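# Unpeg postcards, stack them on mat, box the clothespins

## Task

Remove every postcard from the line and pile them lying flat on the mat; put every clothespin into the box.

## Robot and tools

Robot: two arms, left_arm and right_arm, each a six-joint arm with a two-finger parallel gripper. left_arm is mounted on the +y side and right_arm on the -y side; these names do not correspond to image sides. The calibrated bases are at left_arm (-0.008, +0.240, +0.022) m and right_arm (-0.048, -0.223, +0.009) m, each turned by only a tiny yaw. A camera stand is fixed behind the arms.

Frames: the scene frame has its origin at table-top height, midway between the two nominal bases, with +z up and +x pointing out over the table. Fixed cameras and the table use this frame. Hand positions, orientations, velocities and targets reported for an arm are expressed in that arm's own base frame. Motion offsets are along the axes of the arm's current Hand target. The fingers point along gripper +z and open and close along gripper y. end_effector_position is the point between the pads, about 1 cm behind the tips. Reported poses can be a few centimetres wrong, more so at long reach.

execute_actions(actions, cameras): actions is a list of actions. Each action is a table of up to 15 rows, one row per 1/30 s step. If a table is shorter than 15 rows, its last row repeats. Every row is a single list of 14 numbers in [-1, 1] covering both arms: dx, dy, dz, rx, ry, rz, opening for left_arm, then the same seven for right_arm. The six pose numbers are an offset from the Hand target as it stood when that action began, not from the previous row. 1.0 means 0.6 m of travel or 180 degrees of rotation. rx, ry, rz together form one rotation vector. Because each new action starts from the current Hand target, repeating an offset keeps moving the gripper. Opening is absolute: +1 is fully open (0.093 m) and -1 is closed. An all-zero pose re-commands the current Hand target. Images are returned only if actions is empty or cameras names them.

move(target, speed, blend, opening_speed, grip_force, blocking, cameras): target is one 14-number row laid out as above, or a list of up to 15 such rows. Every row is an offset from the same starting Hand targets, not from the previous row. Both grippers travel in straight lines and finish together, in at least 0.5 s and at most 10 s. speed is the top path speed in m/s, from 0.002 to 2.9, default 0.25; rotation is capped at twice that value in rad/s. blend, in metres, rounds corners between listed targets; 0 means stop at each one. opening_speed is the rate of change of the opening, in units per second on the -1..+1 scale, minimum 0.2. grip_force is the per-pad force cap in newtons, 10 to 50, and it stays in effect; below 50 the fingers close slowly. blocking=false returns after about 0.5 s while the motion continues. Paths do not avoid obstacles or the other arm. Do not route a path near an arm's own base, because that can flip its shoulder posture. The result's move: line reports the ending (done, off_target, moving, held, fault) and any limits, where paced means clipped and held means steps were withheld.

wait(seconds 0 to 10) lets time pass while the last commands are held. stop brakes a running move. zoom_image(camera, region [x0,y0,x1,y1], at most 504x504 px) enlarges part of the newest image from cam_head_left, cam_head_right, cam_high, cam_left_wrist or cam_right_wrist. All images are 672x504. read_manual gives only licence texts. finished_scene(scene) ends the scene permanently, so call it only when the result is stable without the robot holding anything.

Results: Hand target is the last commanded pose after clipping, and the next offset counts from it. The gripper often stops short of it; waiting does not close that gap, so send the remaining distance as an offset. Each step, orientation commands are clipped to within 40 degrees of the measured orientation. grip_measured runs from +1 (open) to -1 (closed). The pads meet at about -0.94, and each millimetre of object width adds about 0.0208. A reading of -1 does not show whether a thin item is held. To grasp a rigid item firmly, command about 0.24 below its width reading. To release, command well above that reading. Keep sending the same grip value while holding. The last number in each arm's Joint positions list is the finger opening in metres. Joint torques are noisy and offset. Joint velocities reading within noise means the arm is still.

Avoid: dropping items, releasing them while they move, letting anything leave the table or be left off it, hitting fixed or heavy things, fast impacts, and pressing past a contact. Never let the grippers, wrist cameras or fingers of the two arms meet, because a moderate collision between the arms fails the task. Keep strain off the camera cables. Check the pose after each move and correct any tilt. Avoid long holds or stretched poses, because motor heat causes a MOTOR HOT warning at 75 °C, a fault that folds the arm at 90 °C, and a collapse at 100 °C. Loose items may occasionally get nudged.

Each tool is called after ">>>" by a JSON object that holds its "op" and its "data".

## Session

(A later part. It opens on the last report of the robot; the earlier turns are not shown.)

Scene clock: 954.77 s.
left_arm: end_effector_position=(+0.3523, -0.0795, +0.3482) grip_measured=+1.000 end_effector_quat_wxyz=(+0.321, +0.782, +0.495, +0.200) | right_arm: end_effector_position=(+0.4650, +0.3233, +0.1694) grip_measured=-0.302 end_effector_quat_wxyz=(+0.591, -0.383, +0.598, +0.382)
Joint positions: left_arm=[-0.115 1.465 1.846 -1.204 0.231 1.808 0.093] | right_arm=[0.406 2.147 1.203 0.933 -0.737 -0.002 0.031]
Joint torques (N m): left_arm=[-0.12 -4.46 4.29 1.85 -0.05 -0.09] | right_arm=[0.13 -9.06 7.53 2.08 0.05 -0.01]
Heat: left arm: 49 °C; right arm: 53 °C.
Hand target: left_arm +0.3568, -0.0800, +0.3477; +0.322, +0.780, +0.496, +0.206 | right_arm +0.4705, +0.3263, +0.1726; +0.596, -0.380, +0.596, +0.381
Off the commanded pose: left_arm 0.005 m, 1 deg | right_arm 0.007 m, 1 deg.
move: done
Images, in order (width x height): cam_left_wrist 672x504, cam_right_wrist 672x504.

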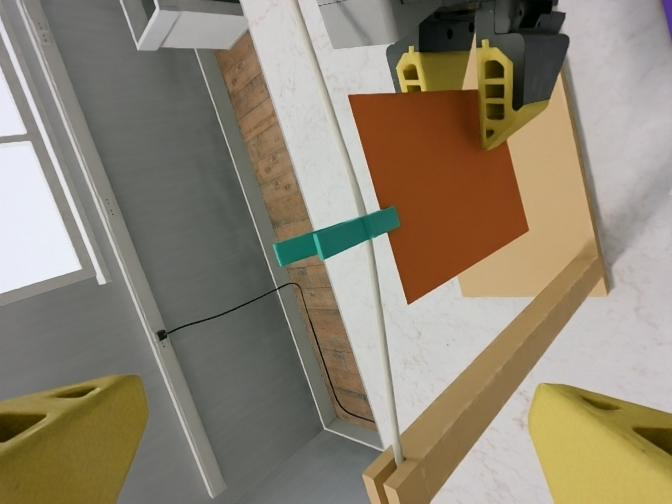

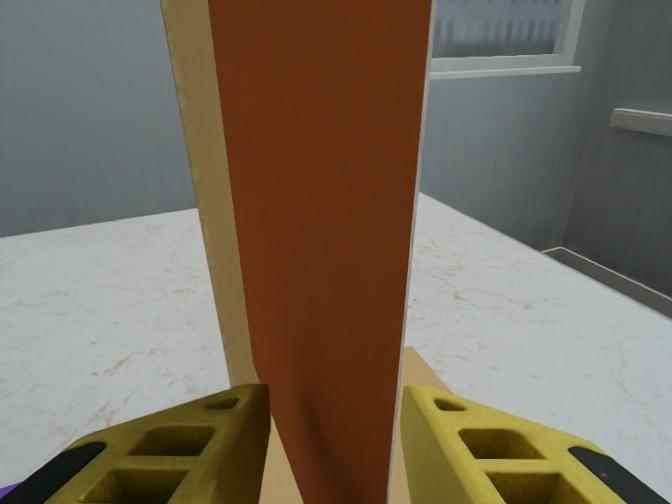

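>>> {"op": "move", "data": {"target": [0,0,0,0,0,0,1,0,0,0,0,0,0,-1], "opening_speed": 0.5}}

>>> {"op": "move", "data": {"target": [0,0,0,0,0,0,1,-0.037,-0.102,0,0,0,-0.222,-1], "speed": 0.1, "cameras": ["cam_left_wrist","cam_high"]}}

Scene clock: 963.47 s.
left_arm: end_effector_position=(+0.3524, -0.0795, +0.3484) grip_measured=+1.000 end_effector_quat_wxyz=(+0.321, +0.782, +0.495, +0.201) | right_arm: end_effector_position=(+0.4651, +0.3232, +0.1693) grip_measured=-0.989 end_effector_quat_wxyz=(+0.591, -0.382, +0.598, +0.382)
Joint positions: left_arm=[-0.115 1.465 1.846 -1.203 0.231 1.808 0.093] | right_arm=[0.406 2.147 1.203 0.932 -0.736 -0.002 0]
Joint torques (N m): left_arm=[-0.1 -4.48 4.3 1.86 -0.04 -0.09] | right_arm=[0.13 -9.06 7.53 2.07 0.05 -0.02]
Heat: left arm: 49 °C; right arm: 52 °C.
Hand target: left_arm +0.3569, -0.0800, +0.3478; +0.322, +0.780, +0.496, +0.206 | right_arm +0.4705, +0.3263, +0.1725; +0.596, -0.380, +0.596, +0.381
Off the commanded pose: left_arm 0.005 m, 1 deg | right_arm 0.007 m, 1 deg.
move: done

Scene clock: 967.60 s.
left_arm: end_effector_position=(+0.3524, -0.0795, +0.3484) grip_measured=+1.000 end_effector_quat_wxyz=(+0.321, +0.782, +0.495, +0.201) | right_arm: end_effector_position=(+0.5207, +0.3016, +0.1934) grip_measured=-0.989 end_effector_quat_wxyz=(+0.689, -0.560, +0.434, +0.155)
Joint positions: left_arm=[-0.115 1.465 1.846 -1.203 0.231 1.808 0.093] | right_arm=[0.32 2.231 1.46 0.767 -0.812 -0.692 0]
Joint torques (N m): left_arm=[-0.12 -4.48 4.3 1.86 -0.04 -0.09] | right_arm=[-0.64 -9.91 8.05 1.94 -0.2 -0.03]
Heat: left arm: 49 °C; right arm: 53 °C.
Hand target: left_arm +0.3569, -0.0800, +0.3478; +0.322, +0.780, +0.496, +0.206 | right_arm +0.5259, +0.3005, +0.1948; +0.691, -0.561, +0.430, +0.154
Off the commanded pose: left_arm 0.005 m, 1 deg | right_arm 0.006 m, 1 deg.
move: done
Images, in order (width x height): cam_high 672x504, cam_left_wrist 672x504.

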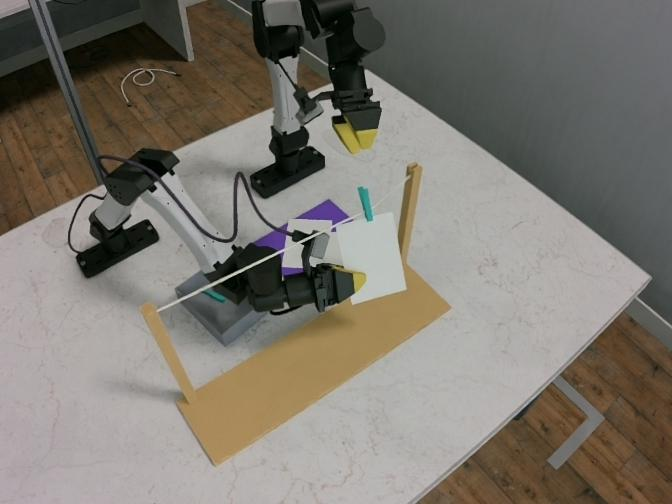

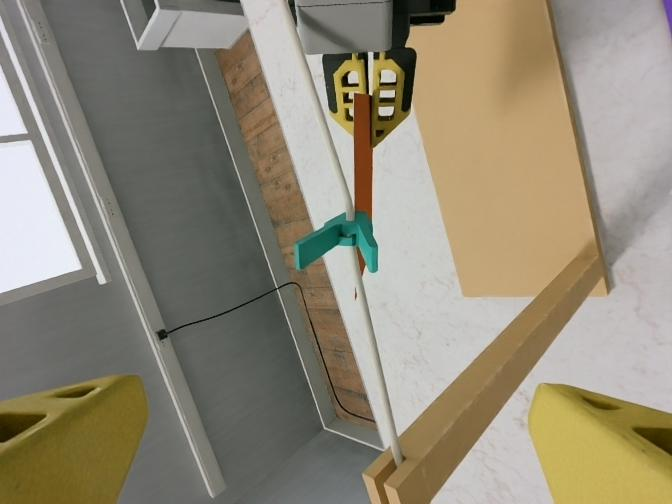

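>>> {"op": "move", "data": {"target": [0.01,0.003,0.147,0,0,0,1,0,0,0,0,0,0,-1], "speed": 0.12, "cameras": ["cam_left_wrist","cam_high"]}}

Scene clock: 977.87 s.
left_arm: end_effector_position=(+0.4133, -0.0999, +0.2877) grip_measured=+1.000 end_effector_quat_wxyz=(+0.320, +0.782, +0.495, +0.201) | right_arm: end_effector_position=(+0.5207, +0.3016, +0.1933) grip_measured=-0.989 end_effector_quat_wxyz=(+0.689, -0.560, +0.434, +0.155)
Joint positions: left_arm=[-0.158 1.58 1.681 -0.917 0.2 1.774 0.093] | right_arm=[0.32 2.231 1.46 0.767 -0.812 -0.693 0]
Joint torques (N m): left_arm=[-0.24 -6.02 4.98 1.87 -0.06 -0.09] | right_arm=[-0.68 -9.91 8.06 1.93 -0.19 -0.05]
Heat: left arm: 49 °C; right arm: 53 °C.
Hand target: left_arm +0.4171, -0.1014, +0.2867; +0.322, +0.779, +0.496, +0.206 | right_arm +0.5259, +0.3004, +0.1948; +0.691, -0.561, +0.430, +0.154
Off the commanded pose: left_arm 0.004 m, 1 deg | right_arm 0.006 m, 1 deg.
move: done
Images, in order (width x height): cam_high 672x504, cam_left_wrist 672x504.

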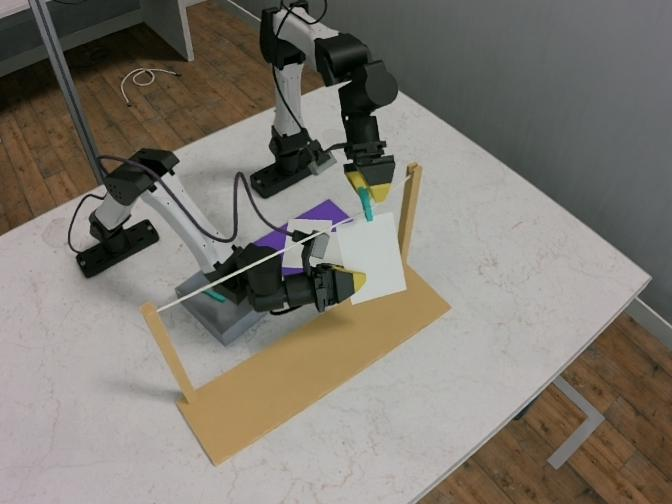

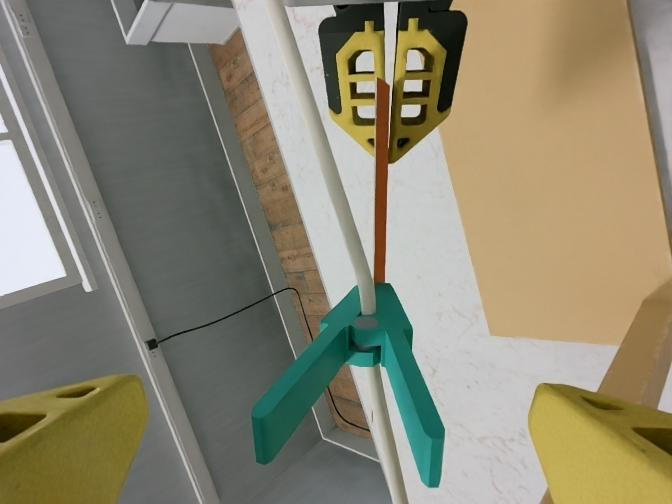

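>>> {"op": "move", "data": {"target": [-0.007,-0.003,0.003,0,0,0,1,0,0,0,0,0,0,-1], "speed": 0.1}}

>>> {"op": "move", "data": {"target": [0,0,0,0,0,0,-0.95,0,0,0,0,0,0,-1], "opening_speed": 0.6, "cameras": ["cam_left_wrist","cam_right_wrist","cam_high"]}}

Scene clock: 985.90 s.
left_arm: end_effector_position=(+0.4132, -0.1039, +0.2835) grip_measured=+1.000 end_effector_quat_wxyz=(+0.319, +0.783, +0.496, +0.199) | right_arm: end_effector_position=(+0.5207, +0.3016, +0.1933) grip_measured=-0.989 end_effector_quat_wxyz=(+0.689, -0.560, +0.434, +0.155)
Joint positions: left_arm=[-0.171 1.58 1.666 -0.905 0.191 1.765 0.093] | right_arm=[0.32 2.231 1.46 0.767 -0.812 -0.693 0]
Joint torques (N m): left_arm=[-0.24 -6.67 4.77 1.87 -0.06 -0.08] | right_arm=[-0.68 -9.89 8.06 1.92 -0.19 -0.04]
Heat: left arm: 49 °C; right arm: 53 °C.
Hand target: left_arm +0.4153, -0.1051, +0.2842; +0.322, +0.779, +0.496, +0.206 | right_arm +0.5259, +0.3004, +0.1948; +0.691, -0.561, +0.430, +0.154
Off the commanded pose: left_arm 0.003 m, 1 deg | right_arm 0.006 m, 1 deg.
move: done

Scene clock: 989.43 s.
left_arm: end_effector_position=(+0.4135, -0.1038, +0.2836) grip_measured=-0.747 end_effector_quat_wxyz=(+0.319, +0.782, +0.496, +0.200) | right_arm: end_effector_position=(+0.5207, +0.3016, +0.1923) grip_measured=-0.989 end_effector_quat_wxyz=(+0.687, -0.560, +0.436, +0.156)
Joint positions: left_arm=[-0.171 1.58 1.666 -0.904 0.19 1.764 0.009] | right_arm=[0.32 2.231 1.46 0.762 -0.812 -0.693 0]
Joint torques (N m): left_arm=[-0.24 -6.68 4.75 1.87 -0.05 -0.08] | right_arm=[-0.65 -9.88 8.05 1.99 -0.19 -0.05]
Heat: left arm: 49 °C; right arm: 53 °C.
Hand target: left_arm +0.4153, -0.1052, +0.2842; +0.322, +0.780, +0.496, +0.206 | right_arm +0.5259, +0.3004, +0.1948; +0.691, -0.561, +0.430, +0.154
Off the commanded pose: left_arm 0.002 m, 1 deg | right_arm 0.006 m, 1 deg.
move: done
Images, in order (width x height): cam_high 672x504, cam_left_wrist 672x504, cam_right_wrist 672x504.

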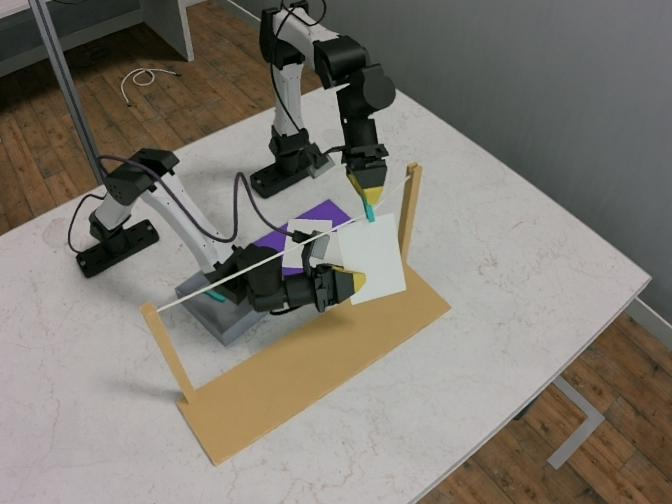

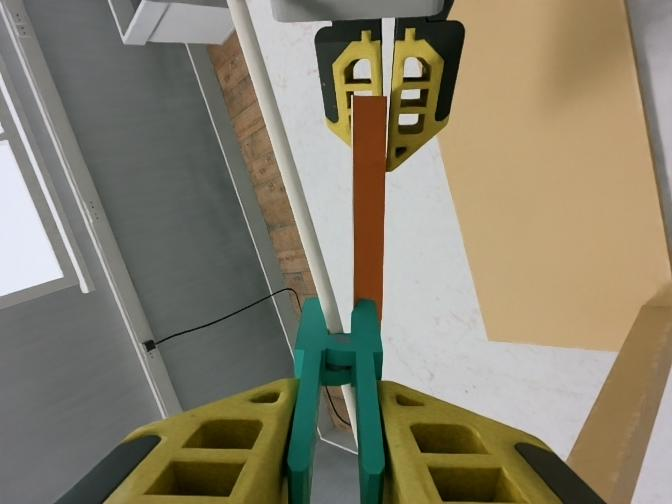

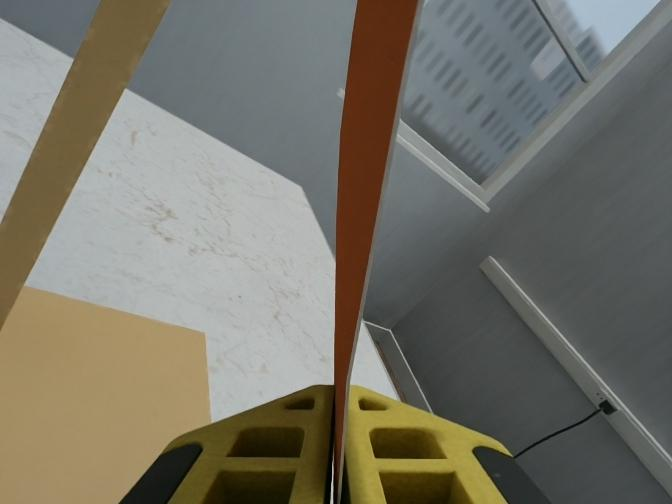

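>>> {"op": "move", "data": {"target": [[0.04,0,-0.06,0,0,0,-0.95,0,0,0,0,0,0,-1],[0.04,0,-0.13,0,0,0,-0.95,0,0,0,0,0,0,-1],[0.047,-0.11,-0.335,0,0,0,-0.95,0,0,0,0,0,0,-1]], "speed": [0.12,0.15,0.2], "blend": 0.02}}

>>> {"op": "move", "data": {"target": [[0,0,0,0,0,0,-0.95,0.036,0.087,-0.025,0,0,0,-1],[0,0,0,0,0,0,-0.95,-0.139,0.32,-0.151,0,0,0,-1]], "speed": 0.12, "blend": 0.02, "cameras": ["cam_high","cam_head_left","cam_left_wrist"]}}

Scene clock: 999.50 s.
left_arm: end_effector_position=(+0.2581, +0.0012, +0.3725) grip_measured=-0.761 end_effector_quat_wxyz=(+0.310, +0.763, +0.526, +0.211) | right_arm: end_effector_position=(+0.5207, +0.3016, +0.1923) grip_measured=-0.989 end_effector_quat_wxyz=(+0.687, -0.560, +0.436, +0.156)
Joint positions: left_arm=[0.285 1.266 1.861 -1.511 0.438 2.07 0.009] | right_arm=[0.32 2.231 1.46 0.761 -0.812 -0.694 0]
Joint torques (N m): left_arm=[0.62 -2.24 6.2 1.32 0.33 0.07] | right_arm=[-0.64 -9.92 8.05 1.99 -0.19 -0.04]
Heat: left arm: 49 °C; right arm: 54 °C.
Hand target: left_arm +0.2561, +0.0001, +0.3797; +0.322, +0.779, +0.496, +0.206 | right_arm +0.5259, +0.3004, +0.1948; +0.691, -0.561, +0.430, +0.154
Off the commanded pose: left_arm 0.008 m, 4 deg | right_arm 0.006 m, 1 deg.
joint sent to its limit (left arm) — joint 6 (wrist roll), upper limit. The joint targets are off in orientation, not in position.
move: off_target (left_arm)

Scene clock: 1002.30 s.
left_arm: end_effector_position=(+0.2580, +0.0012, +0.3724) grip_measured=-0.761 end_effector_quat_wxyz=(+0.310, +0.763, +0.526, +0.210) | right_arm: end_effector_position=(+0.3058, +0.3021, +0.1064) grip_measured=-0.989 end_effector_quat_wxyz=(+0.653, -0.574, +0.464, +0.167)
Joint positions: left_arm=[0.285 1.266 1.861 -1.512 0.438 2.07 0.009] | right_arm=[0.565 1.913 0.498 1.307 -0.573 -0.698 0]
Joint torques (N m): left_arm=[0.62 -2.22 6.22 1.32 0.33 0.07] | right_arm=[0.17 -9.35 3.25 3.09 -0.03 -0.01]
Heat: left arm: 49 °C; right arm: 54 °C.
Hand target: left_arm +0.2560, +0.0001, +0.3797; +0.322, +0.779, +0.496, +0.206 | right_arm +0.3058, +0.3029, +0.1352; +0.691, -0.561, +0.430, +0.154
Off the commanded pose: left_arm 0.008 m, 4 deg | right_arm 0.029 m, 6 deg.
joint sent to its limit (left arm) — joint 6 (wrist roll), upper limit. The joint targets are off in orientation, not in position.
move: off_target (left_arm, right_arm)
Images, in order (width x height): cam_head_left 672x504, cam_high 672x504, cam_left_wrist 672x504.

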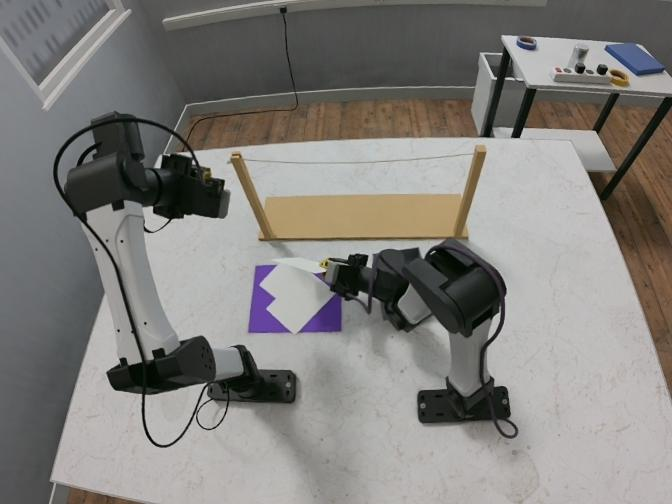

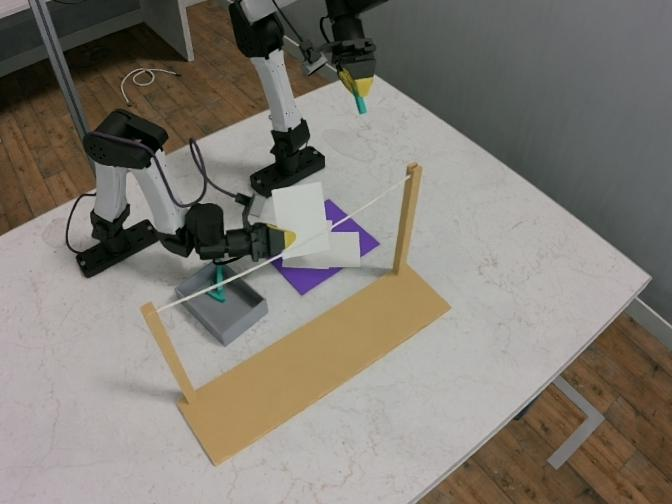

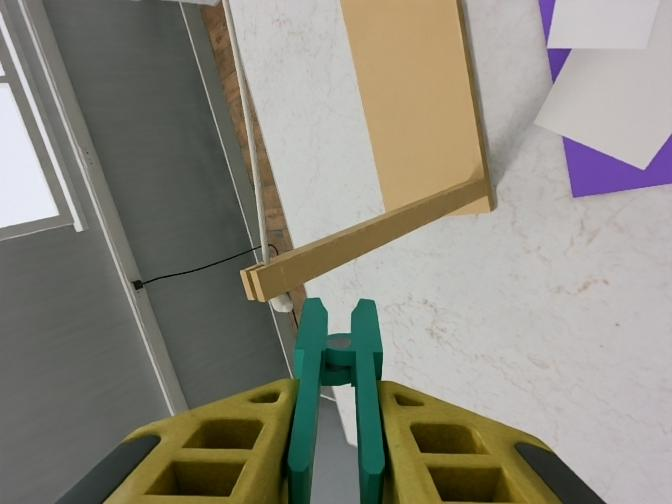

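>>> {"op": "move", "data": {"target": [0,0,0,0,0,0,-0.95,-0.036,0.08,0.0655,-0.092,0.136,-0.254,-1], "speed": 0.2}}

>>> {"op": "move", "data": {"target": [0,0,0,0,0,0,-0.95,0,0.143,0.0665,0,0,0,-1], "speed": 0.12, "cameras": ["cam_head_left","cam_high"]}}

Scene clock: 1015.33 s.
left_arm: end_effector_position=(+0.2580, +0.0012, +0.3724) grip_measured=-0.761 end_effector_quat_wxyz=(+0.310, +0.763, +0.526, +0.210) | right_arm: end_effector_position=(+0.2731, +0.3530, +0.0995) grip_measured=-0.989 end_effector_quat_wxyz=(-0.487, +0.803, -0.295, +0.176)
Joint positions: left_arm=[0.285 1.266 1.861 -1.512 0.438 2.07 0.009] | right_arm=[0.932 1.649 0.699 0.466 0.053 -1.538 0]
Joint torques (N m): left_arm=[0.62 -2.22 6.23 1.32 0.33 0.07] | right_arm=[0.23 -8.64 7.53 2.18 0 -0.07]
Heat: left arm: 49 °C; right arm: 55 °C.
Hand target: left_arm +0.2560, +0.0001, +0.3797; +0.322, +0.779, +0.496, +0.206 | right_arm +0.2764, +0.3600, +0.1212; -0.507, +0.791, -0.288, +0.184
Off the commanded pose: left_arm 0.008 m, 4 deg | right_arm 0.023 m, 3 deg.
joint sent to its limit (left arm) — joint 6 (wrist roll), upper limit. The joint targets are off in orientation, not in position.
move: off_target (left_arm, right_arm)

Scene clock: 1016.73 s.
left_arm: end_effector_position=(+0.2580, +0.0012, +0.3724) grip_measured=-0.761 end_effector_quat_wxyz=(+0.310, +0.763, +0.526, +0.210) | right_arm: end_effector_position=(+0.2806, +0.3622, +0.0367) grip_measured=-0.989 end_effector_quat_wxyz=(-0.517, +0.784, -0.288, +0.187)
Joint positions: left_arm=[0.285 1.266 1.861 -1.512 0.438 2.07 0.009] | right_arm=[0.932 1.964 0.624 0.934 0.056 -1.542 0]
Joint torques (N m): left_arm=[0.62 -2.21 6.22 1.32 0.33 0.07] | right_arm=[0.24 -6.04 3.22 2.18 -0.05 -0.03]
Heat: left arm: 50 °C; right arm: 54 °C.
Hand target: left_arm +0.2560, +0.0001, +0.3797; +0.322, +0.779, +0.496, +0.206 | right_arm +0.2766, +0.3603, +0.0266; -0.507, +0.791, -0.288, +0.184
Off the commanded pose: left_arm 0.008 m, 4 deg | right_arm 0.011 m, 2 deg.
joint sent to its limit (left arm) — joint 6 (wrist roll), upper limit. The joint targets are off in orientation, not in position.
move: off_target (left_arm, right_arm)
Images, in order (width x height): cam_head_left 672x504, cam_high 672x504.

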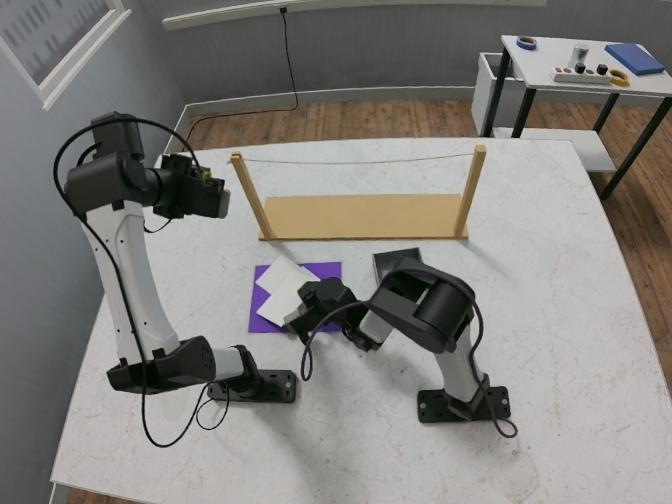

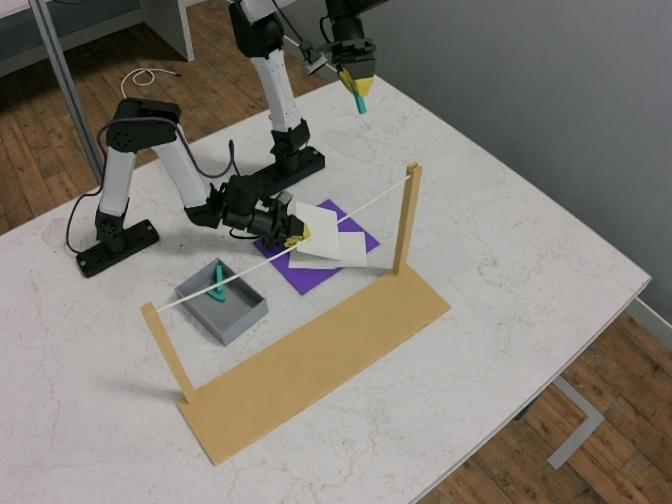

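>>> {"op": "move", "data": {"target": [0,0,0,0,0,0,-0.95,0,0,0,0,0,0,-0.3], "opening_speed": 0.6}}

>>> {"op": "move", "data": {"target": [0,0,0,0,0,0,-0.95,0,0.055,-0.15,0,0,0,-0.3], "speed": 0.3, "cameras": ["cam_head_left","cam_high"]}}

>>> {"op": "zoom_image", "data": {"camera": "cam_head_left", "region": [230, 240, 360, 350]}}

Scene clock: 1024.07 s.
left_arm: end_effector_position=(+0.2580, +0.0012, +0.3724) grip_measured=-0.761 end_effector_quat_wxyz=(+0.310, +0.763, +0.526, +0.210) | right_arm: end_effector_position=(+0.2804, +0.3620, +0.0347) grip_measured=-0.303 end_effector_quat_wxyz=(-0.516, +0.785, -0.288, +0.187)
Joint positions: left_arm=[0.285 1.266 1.861 -1.512 0.438 2.07 0.009] | right_arm=[0.932 1.97 0.624 0.935 0.056 -1.542 0.031]
Joint torques (N m): left_arm=[0.62 -2.22 6.22 1.32 0.33 0.07] | right_arm=[0.25 -6.48 3.23 2.16 -0.05 -0.02]
Heat: left arm: 50 °C; right arm: 53 °C.
Hand target: left_arm +0.2560, +0.0001, +0.3797; +0.322, +0.779, +0.496, +0.206 | right_arm +0.2766, +0.3603, +0.0266; -0.507, +0.792, -0.288, +0.184
Off the commanded pose: left_arm 0.008 m, 4 deg | right_arm 0.009 m, 1 deg.
joint sent to its limit (left arm) — joint 6 (wrist roll), upper limit. The joint targets are off in orientation, not in position.
move: off_target (left_arm)

Scene clock: 1024.90 s.
left_arm: end_effector_position=(+0.2580, +0.0012, +0.3724) grip_measured=-0.761 end_effector_quat_wxyz=(+0.310, +0.763, +0.526, +0.210) | right_arm: end_effector_position=(+0.2171, +0.2876, +0.0314) grip_measured=-0.302 end_effector_quat_wxyz=(-0.505, +0.793, -0.285, +0.185)
Joint positions: left_arm=[0.285 1.266 1.861 -1.512 0.438 2.07 0.009] | right_arm=[0.96 1.739 0.237 1.067 0.077 -1.542 0.031]
Joint torques (N m): left_arm=[0.61 -2.22 6.22 1.32 0.33 0.07] | right_arm=[0.35 -6.78 2.67 2.03 0.02 0.13]
Heat: left arm: 50 °C; right arm: 53 °C.
Hand target: left_arm +0.2560, +0.0001, +0.3797; +0.322, +0.779, +0.496, +0.206 | right_arm +0.2152, +0.2871, +0.0343; -0.507, +0.791, -0.288, +0.184
Off the commanded pose: left_arm 0.008 m, 4 deg | right_arm 0.004 m, 0 deg.
joint sent to its limit (left arm) — joint 6 (wrist roll), upper limit. The joint targets are off in orientation, not in position.
move: off_target (left_arm)
Images, in order (width x height): cam_head_left 672x504, cam_high 672x504.

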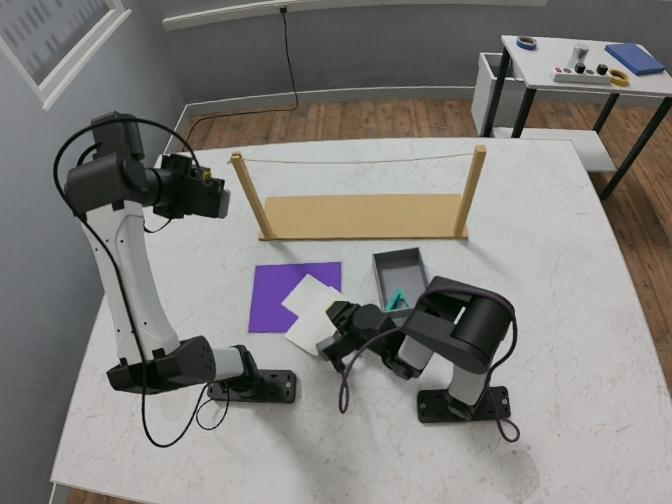

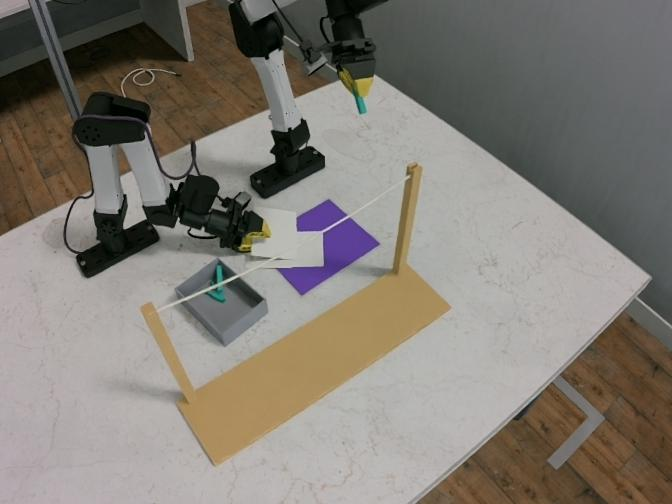

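Scaled by 3.877.

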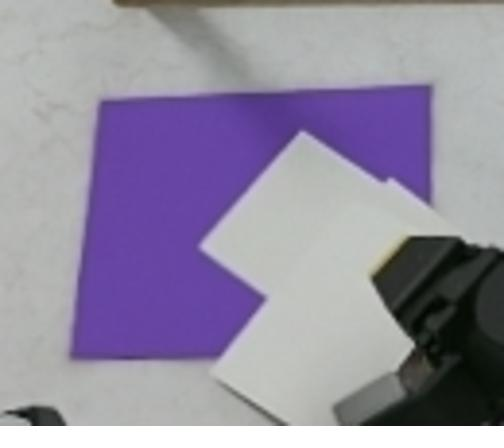

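>>> {"op": "move", "data": {"target": [0,0,0,0,0,0,-0.95,0,-0.055,0.15,0,0,0,-0.3], "speed": 0.12, "cameras": ["cam_head_left","cam_right_wrist"]}}

Scene clock: 1033.60 s.
left_arm: end_effector_position=(+0.2580, +0.0012, +0.3724) grip_measured=-0.761 end_effector_quat_wxyz=(+0.310, +0.763, +0.526, +0.210) | right_arm: end_effector_position=(+0.2754, +0.3596, +0.0346) grip_measured=-0.302 end_effector_quat_wxyz=(-0.517, +0.783, -0.288, +0.191)
Joint positions: left_arm=[0.285 1.266 1.861 -1.512 0.438 2.07 0.009] | right_arm=[0.945 1.964 0.601 0.959 0.074 -1.542 0.031]
Joint torques (N m): left_arm=[0.61 -2.21 6.22 1.32 0.33 0.07] | right_arm=[-0.68 -5.91 5 1.89 -0.25 -0.01]
Heat: left arm: 50 °C; right arm: 52 °C.
Hand target: left_arm +0.2560, +0.0001, +0.3797; +0.322, +0.779, +0.496, +0.206 | right_arm +0.2765, +0.3603, +0.0265; -0.507, +0.792, -0.288, +0.184
Off the commanded pose: left_arm 0.008 m, 4 deg | right_arm 0.008 m, 2 deg.
joint sent to its limit (left arm) — joint 6 (wrist roll), upper limit. The joint targets are off in orientation, not in position.
move: off_target (left_arm)
Images, in order (width x height): cam_head_left 672x504, cam_right_wrist 672x504.

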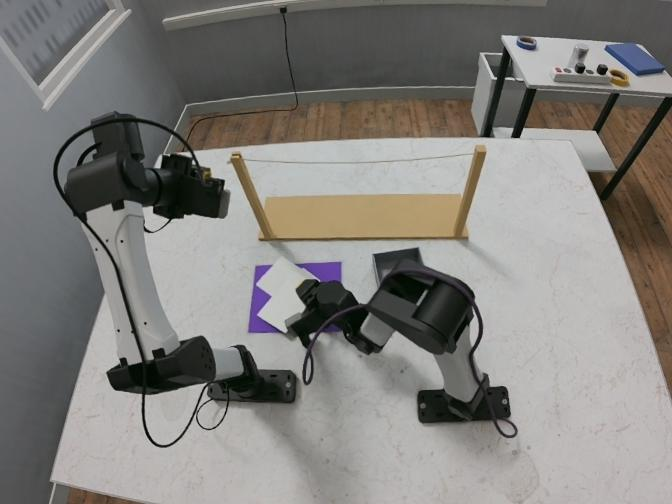

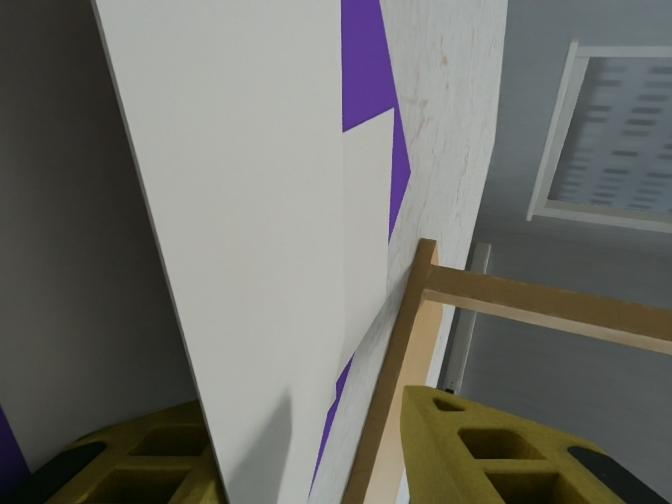

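>>> {"op": "move", "data": {"target": [0,0,0,0,0,0,-0.95,0,-0.03,-0.0138,0,0,0,0], "opening_speed": 0.8}}

>>> {"op": "move", "data": {"target": [0,0,0,0,0,0,-0.95,0,0.055,-0.15,0,0,0,0], "speed": 0.4, "cameras": ["cam_head_left","cam_right_wrist"]}}

>>> {"op": "zoom_image", "data": {"camera": "cam_head_left", "region": [230, 240, 360, 350]}}

Scene clock: 1041.37 s.
left_arm: end_effector_position=(+0.2580, +0.0012, +0.3724) grip_measured=-0.761 end_effector_quat_wxyz=(+0.310, +0.763, +0.526, +0.210) | right_arm: end_effector_position=(+0.2745, +0.3587, +0.0401) grip_measured=-0.003 end_effector_quat_wxyz=(-0.507, +0.790, -0.289, +0.188)
Joint positions: left_arm=[0.285 1.266 1.861 -1.512 0.438 2.07 0.009] | right_arm=[0.945 1.917 0.611 0.877 0.072 -1.543 0.045]
Joint torques (N m): left_arm=[0.62 -2.21 6.22 1.32 0.33 0.07] | right_arm=[-0.68 -9.2 5.26 1.73 -0.23 -0.01]
Heat: left arm: 50 °C; right arm: 52 °C.
Hand target: left_arm +0.2560, +0.0001, +0.3797; +0.322, +0.779, +0.496, +0.206 | right_arm +0.2765, +0.3603, +0.0464; -0.507, +0.791, -0.288, +0.184
Off the commanded pose: left_arm 0.008 m, 4 deg | right_arm 0.007 m, 1 deg.
joint sent to its limit (left arm) — joint 6 (wrist roll), upper limit. The joint targets are off in orientation, not in position.
move: off_target (left_arm)

Scene clock: 1042.43 s.
left_arm: end_effector_position=(+0.2580, +0.0012, +0.3724) grip_measured=-0.761 end_effector_quat_wxyz=(+0.310, +0.763, +0.526, +0.210) | right_arm: end_effector_position=(+0.2163, +0.2854, +0.0469) grip_measured=-0.002 end_effector_quat_wxyz=(-0.497, +0.798, -0.287, +0.184)
Joint positions: left_arm=[0.285 1.266 1.861 -1.512 0.438 2.07 0.009] | right_arm=[0.959 1.591 0.254 0.882 0.079 -1.542 0.045]
Joint torques (N m): left_arm=[0.61 -2.22 6.22 1.32 0.33 0.07] | right_arm=[0.39 -6.37 3.7 2.25 -0.03 0.11]
Heat: left arm: 50 °C; right arm: 52 °C.
Hand target: left_arm +0.2560, +0.0001, +0.3797; +0.322, +0.779, +0.496, +0.206 | right_arm +0.2152, +0.2870, +0.0540; -0.507, +0.792, -0.288, +0.184
Off the commanded pose: left_arm 0.008 m, 4 deg | right_arm 0.007 m, 1 deg.
joint sent to its limit (left arm) — joint 6 (wrist roll), upper limit. The joint targets are off in orientation, not in position.
move: off_target (left_arm)
Images, in order (width x height): cam_head_left 672x504, cam_right_wrist 672x504.

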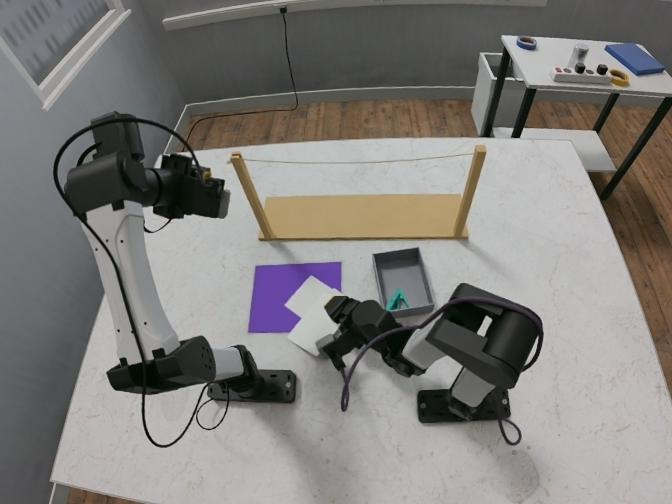

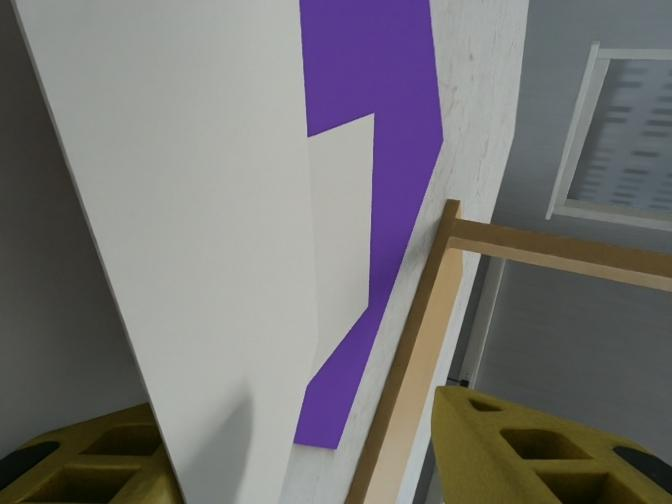

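Scaled by 3.877.

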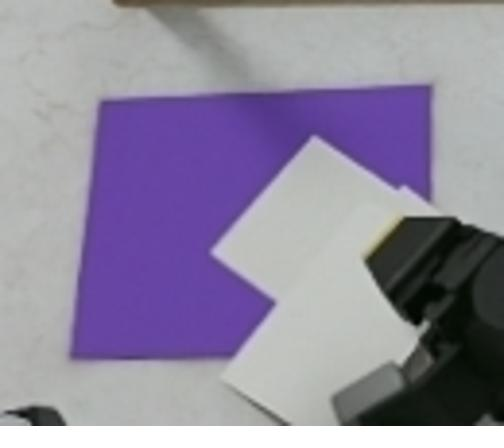

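>>> {"op": "move", "data": {"target": [[0,0,0,0,0,0,-0.95,0,-0.055,0.152,0,0,0,0.2],[0,0,0,0,0,0,-0.95,0,-0.175,0.095,0,0,0,0.2]], "speed": [0.12,0.08], "cameras": ["cam_head_left","cam_right_wrist","cam_high"]}}

Scene clock: 1059.83 s.
left_arm: end_effector_position=(+0.2580, +0.0012, +0.3724) grip_measured=-0.761 end_effector_quat_wxyz=(+0.310, +0.763, +0.526, +0.210) | right_arm: end_effector_position=(+0.2721, +0.3556, +0.1041) grip_measured=+0.198 end_effector_quat_wxyz=(-0.485, +0.804, -0.293, +0.181)
Joint positions: left_arm=[0.285 1.266 1.861 -1.512 0.438 2.07 0.009] | right_arm=[0.944 1.641 0.712 0.446 0.07 -1.542 0.055]
Joint torques (N m): left_arm=[0.61 -2.21 6.2 1.32 0.33 0.07] | right_arm=[-0.68 -8.85 7.36 2.14 -0.22 -0.04]
Heat: left arm: 50 °C; right arm: 49 °C.
Hand target: left_arm +0.2560, +0.0001, +0.3797; +0.322, +0.779, +0.496, +0.206 | right_arm +0.2766, +0.3603, +0.1255; -0.507, +0.792, -0.288, +0.184
Off the commanded pose: left_arm 0.008 m, 4 deg | right_arm 0.022 m, 3 deg.
joint sent to its limit (left arm) — joint 6 (wrist roll), upper limit. The joint targets are off in orientation, not in position.
move: off_target (left_arm, right_arm)
Images, in order (width x height): cam_head_left 672x504, cam_high 672x504, cam_right_wrist 672x504.

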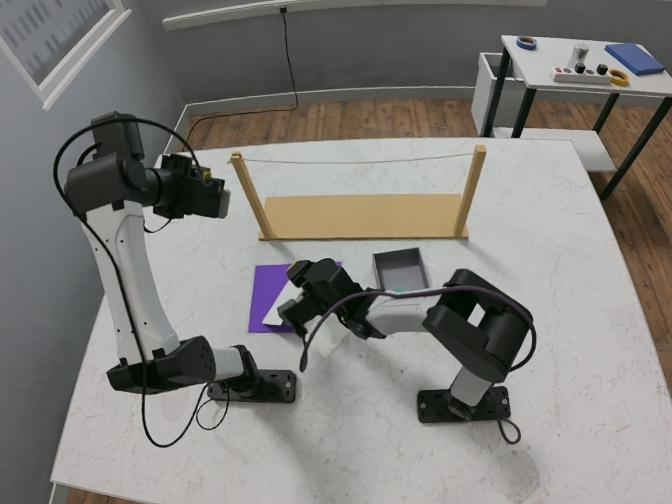

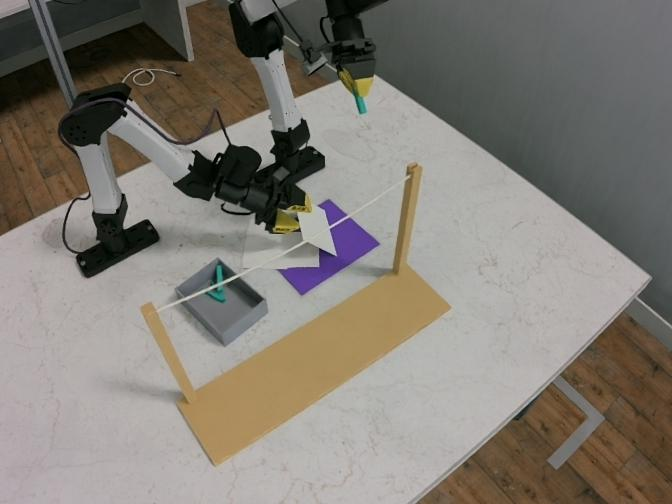

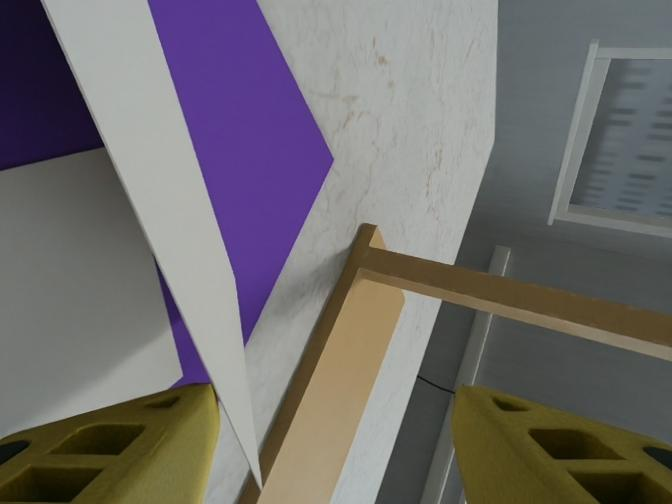

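>>> {"op": "move", "data": {"target": [0,0,0,0,0,0,-0.95,0,0.09,-0.16,0,0,0,0.2], "speed": 0.4, "cameras": ["cam_head_left","cam_right_wrist","cam_high"]}}

>>> {"op": "zoom_image", "data": {"camera": "cam_head_left", "region": [230, 240, 380, 370]}}

Scene clock: 1067.63 s.
left_arm: end_effector_position=(+0.2580, +0.0012, +0.3724) grip_measured=-0.761 end_effector_quat_wxyz=(+0.310, +0.763, +0.526, +0.210) | right_arm: end_effector_position=(+0.2079, +0.2761, +0.1134) grip_measured=+0.198 end_effector_quat_wxyz=(-0.502, +0.795, -0.286, +0.185)
Joint positions: left_arm=[0.285 1.266 1.861 -1.512 0.438 2.07 0.009] | right_arm=[0.967 1.168 0.344 0.379 0.085 -1.538 0.055]
Joint torques (N m): left_arm=[0.61 -2.22 6.22 1.32 0.33 0.07] | right_arm=[0.35 -4.19 5.5 2.19 0 0.09]
Heat: left arm: 50 °C; right arm: 49 °C.
Hand target: left_arm +0.2560, +0.0001, +0.3797; +0.322, +0.779, +0.496, +0.206 | right_arm +0.2062, +0.2762, +0.1167; -0.507, +0.792, -0.288, +0.184
Off the commanded pose: left_arm 0.008 m, 4 deg | right_arm 0.004 m, 1 deg.
joint sent to its limit (left arm) — joint 6 (wrist roll), upper limit. The joint targets are off in orientation, not in position.
move: off_target (left_arm)
Images, in order (width x height): cam_head_left 672x504, cam_high 672x504, cam_right_wrist 672x504.

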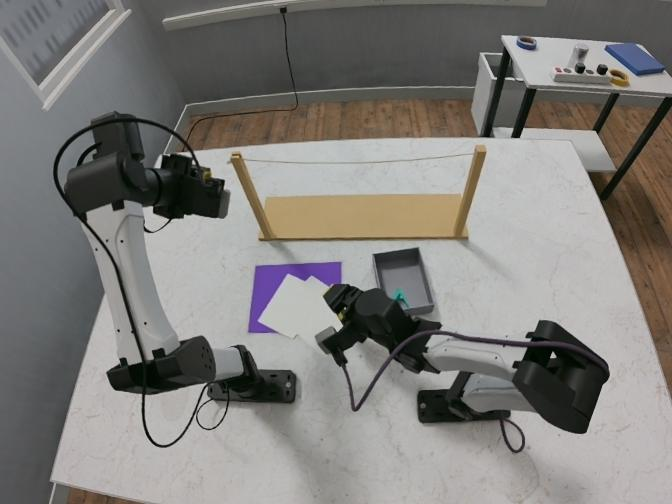

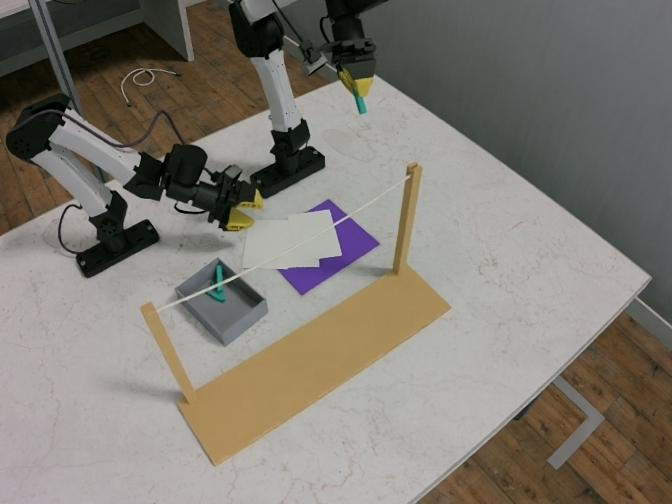

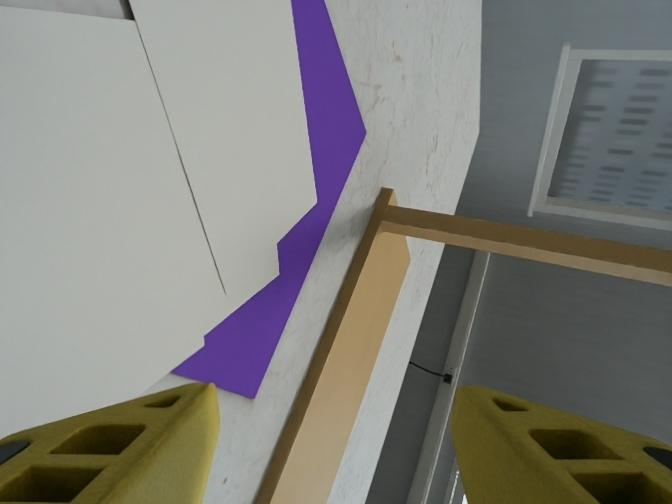

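Scaled by 3.360.

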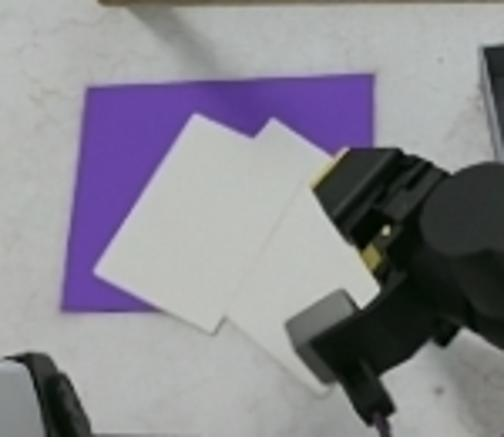

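>>> {"op": "move", "data": {"target": [0,0,0,0,0,0,-0.95,0.397,0,-0.52,-0.037,0.365,0.663,-1], "speed": 0.4}}

>>> {"op": "move", "data": {"target": [-0.532,-0.14,0.45,0.139,0,0,-0.95,0,0,0,0,0,0,-1], "cameras": ["cam_head_left","cam_left_wrist"]}}

>>> {"op": "zoom_image", "data": {"camera": "cam_head_left", "region": [230, 240, 360, 350]}}

Scene clock: 1085.13 s.
left_arm: end_effector_position=(+0.2580, +0.0012, +0.3724) grip_measured=-0.761 end_effector_quat_wxyz=(+0.310, +0.763, +0.526, +0.210) | right_arm: end_effector_position=(+0.2046, -0.0931, +0.2408) grip_measured=-0.990 end_effector_quat_wxyz=(+0.165, -0.006, +0.986, +0.001)
Joint positions: left_arm=[0.285 1.266 1.861 -1.512 0.438 2.07 0.009] | right_arm=[-0.559 1.22 1.43 -1.5 -0.176 -0.547 0]
Joint torques (N m): left_arm=[0.61 -2.22 6.23 1.32 0.33 0.07] | right_arm=[-0.64 -2.15 7.27 0.87 -0.37 0.02]
Heat: left arm: 50 °C; right arm: 48 °C.
Hand target: left_arm +0.2560, +0.0001, +0.3797; +0.322, +0.779, +0.496, +0.206 | right_arm +0.2070, -0.0941, +0.2471; +0.173, -0.001, +0.985, +0.002
Off the commanded pose: left_arm 0.008 m, 4 deg | right_arm 0.007 m, 1 deg.
joint sent to its limit (left arm) — joint 6 (wrist roll), upper limit. The joint targets are off in orientation, not in position.
move: off_target (left_arm)

Scene clock: 1087.57 s.
left_arm: end_effector_position=(+0.2344, -0.3347, +0.1189) grip_measured=-0.761 end_effector_quat_wxyz=(+0.125, +0.837, +0.525, +0.094) | right_arm: end_effector_position=(+0.2046, -0.0930, +0.2408) grip_measured=-0.990 end_effector_quat_wxyz=(+0.164, -0.006, +0.986, +0.001)
Joint positions: left_arm=[-1.039 1.866 1.566 -1.023 -0.194 1.005 0.009] | right_arm=[-0.559 1.22 1.43 -1.5 -0.177 -0.547 0]
Joint torques (N m): left_arm=[0.27 -7.99 7.97 0.99 -0.21 -0.08] | right_arm=[-0.64 -2.18 7.3 0.9 -0.36 0.02]
Heat: left arm: 50 °C; right arm: 48 °C.
Hand target: left_arm +0.2404, -0.3444, +0.1288; +0.146, +0.831, +0.529, +0.094 | right_arm +0.2071, -0.0941, +0.2471; +0.173, -0.001, +0.985, +0.003
Off the commanded pose: left_arm 0.015 m, 3 deg | right_arm 0.007 m, 1 deg.
move: off_target (left_arm)
Images, in order (width x height): cam_head_left 672x504, cam_left_wrist 672x504.

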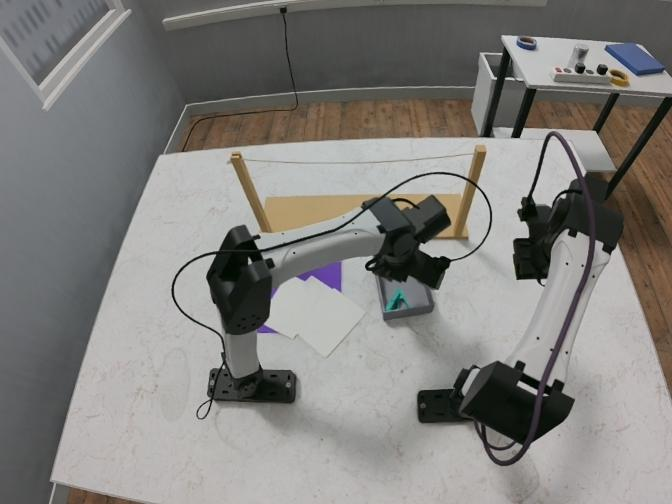

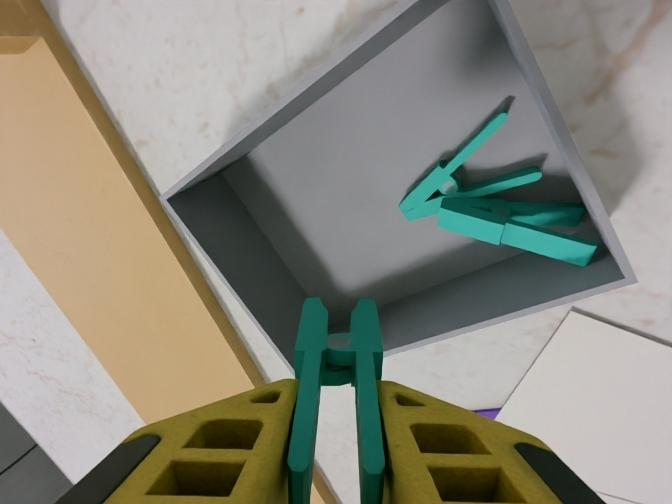

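Scaled by 3.877.

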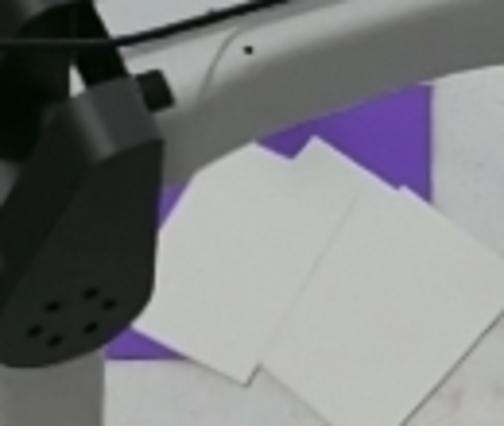

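>>> {"op": "move", "data": {"target": [[-0.05,-0.036,0,0,0,0,-0.95,0,0,0,0,0,0,-1],[-0.05,-0.08,0.108,0,0,0,-0.95,0,0,0,0,0,0,-1]], "speed": 0.12, "blend": 0.01}}

>>> {"op": "move", "data": {"target": [0,0,0,0,0,0,-0.1,0,0,0,0,0,0,-1], "opening_speed": 0.6, "cameras": ["cam_left_wrist"]}}

Scene clock: 1096.27 s.
left_arm: end_effector_position=(+0.2049, -0.3604, +0.0545) grip_measured=-0.761 end_effector_quat_wxyz=(+0.141, +0.834, +0.526, +0.090) | right_arm: end_effector_position=(+0.2046, -0.0930, +0.2408) grip_measured=-0.990 end_effector_quat_wxyz=(+0.164, -0.006, +0.986, +0.001)
Joint positions: left_arm=[-1.14 1.923 1.375 -0.762 -0.213 0.905 0.009] | right_arm=[-0.559 1.22 1.43 -1.5 -0.177 -0.547 0]
Joint torques (N m): left_arm=[0.18 -8.03 4.55 1.11 -0.32 -0.08] | right_arm=[-0.66 -2.17 7.31 0.89 -0.36 0.03]
Heat: left arm: 51 °C; right arm: 47 °C.
Hand target: left_arm +0.2070, -0.3617, +0.0514; +0.146, +0.831, +0.529, +0.094 | right_arm +0.2071, -0.0941, +0.2471; +0.173, -0.001, +0.985, +0.003
Off the commanded pose: left_arm 0.004 m, 1 deg | right_arm 0.007 m, 1 deg.
move: done

Scene clock: 1097.90 s.
left_arm: end_effector_position=(+0.2051, -0.3607, +0.0546) grip_measured=-0.102 end_effector_quat_wxyz=(+0.142, +0.834, +0.526, +0.090) | right_arm: end_effector_position=(+0.2046, -0.0930, +0.2408) grip_measured=-0.990 end_effector_quat_wxyz=(+0.164, -0.006, +0.986, +0.001)
Joint positions: left_arm=[-1.14 1.923 1.375 -0.761 -0.214 0.905 0.04] | right_arm=[-0.559 1.22 1.43 -1.5 -0.177 -0.547 0]
Joint torques (N m): left_arm=[0.18 -8.03 4.53 1.11 -0.32 -0.08] | right_arm=[-0.65 -2.15 7.28 0.9 -0.36 0.03]
Heat: left arm: 51 °C; right arm: 47 °C.
Hand target: left_arm +0.2070, -0.3617, +0.0514; +0.146, +0.831, +0.529, +0.094 | right_arm +0.2071, -0.0941, +0.2471; +0.173, -0.001, +0.985, +0.003
Off the commanded pose: left_arm 0.004 m, 1 deg | right_arm 0.007 m, 1 deg.
move: done
Images, in order (width x height): cam_left_wrist 672x504.

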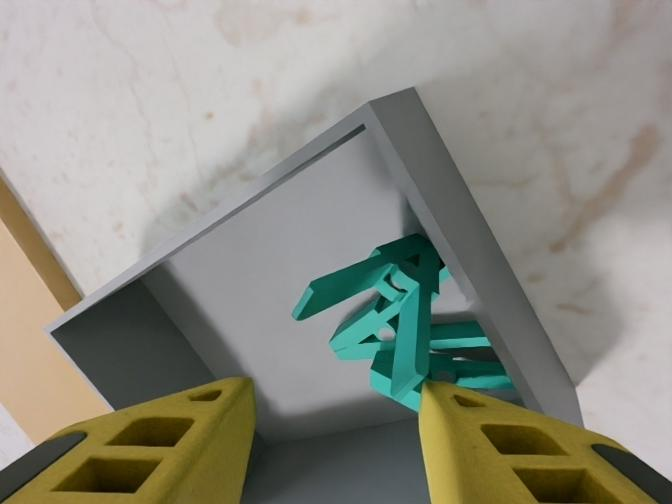

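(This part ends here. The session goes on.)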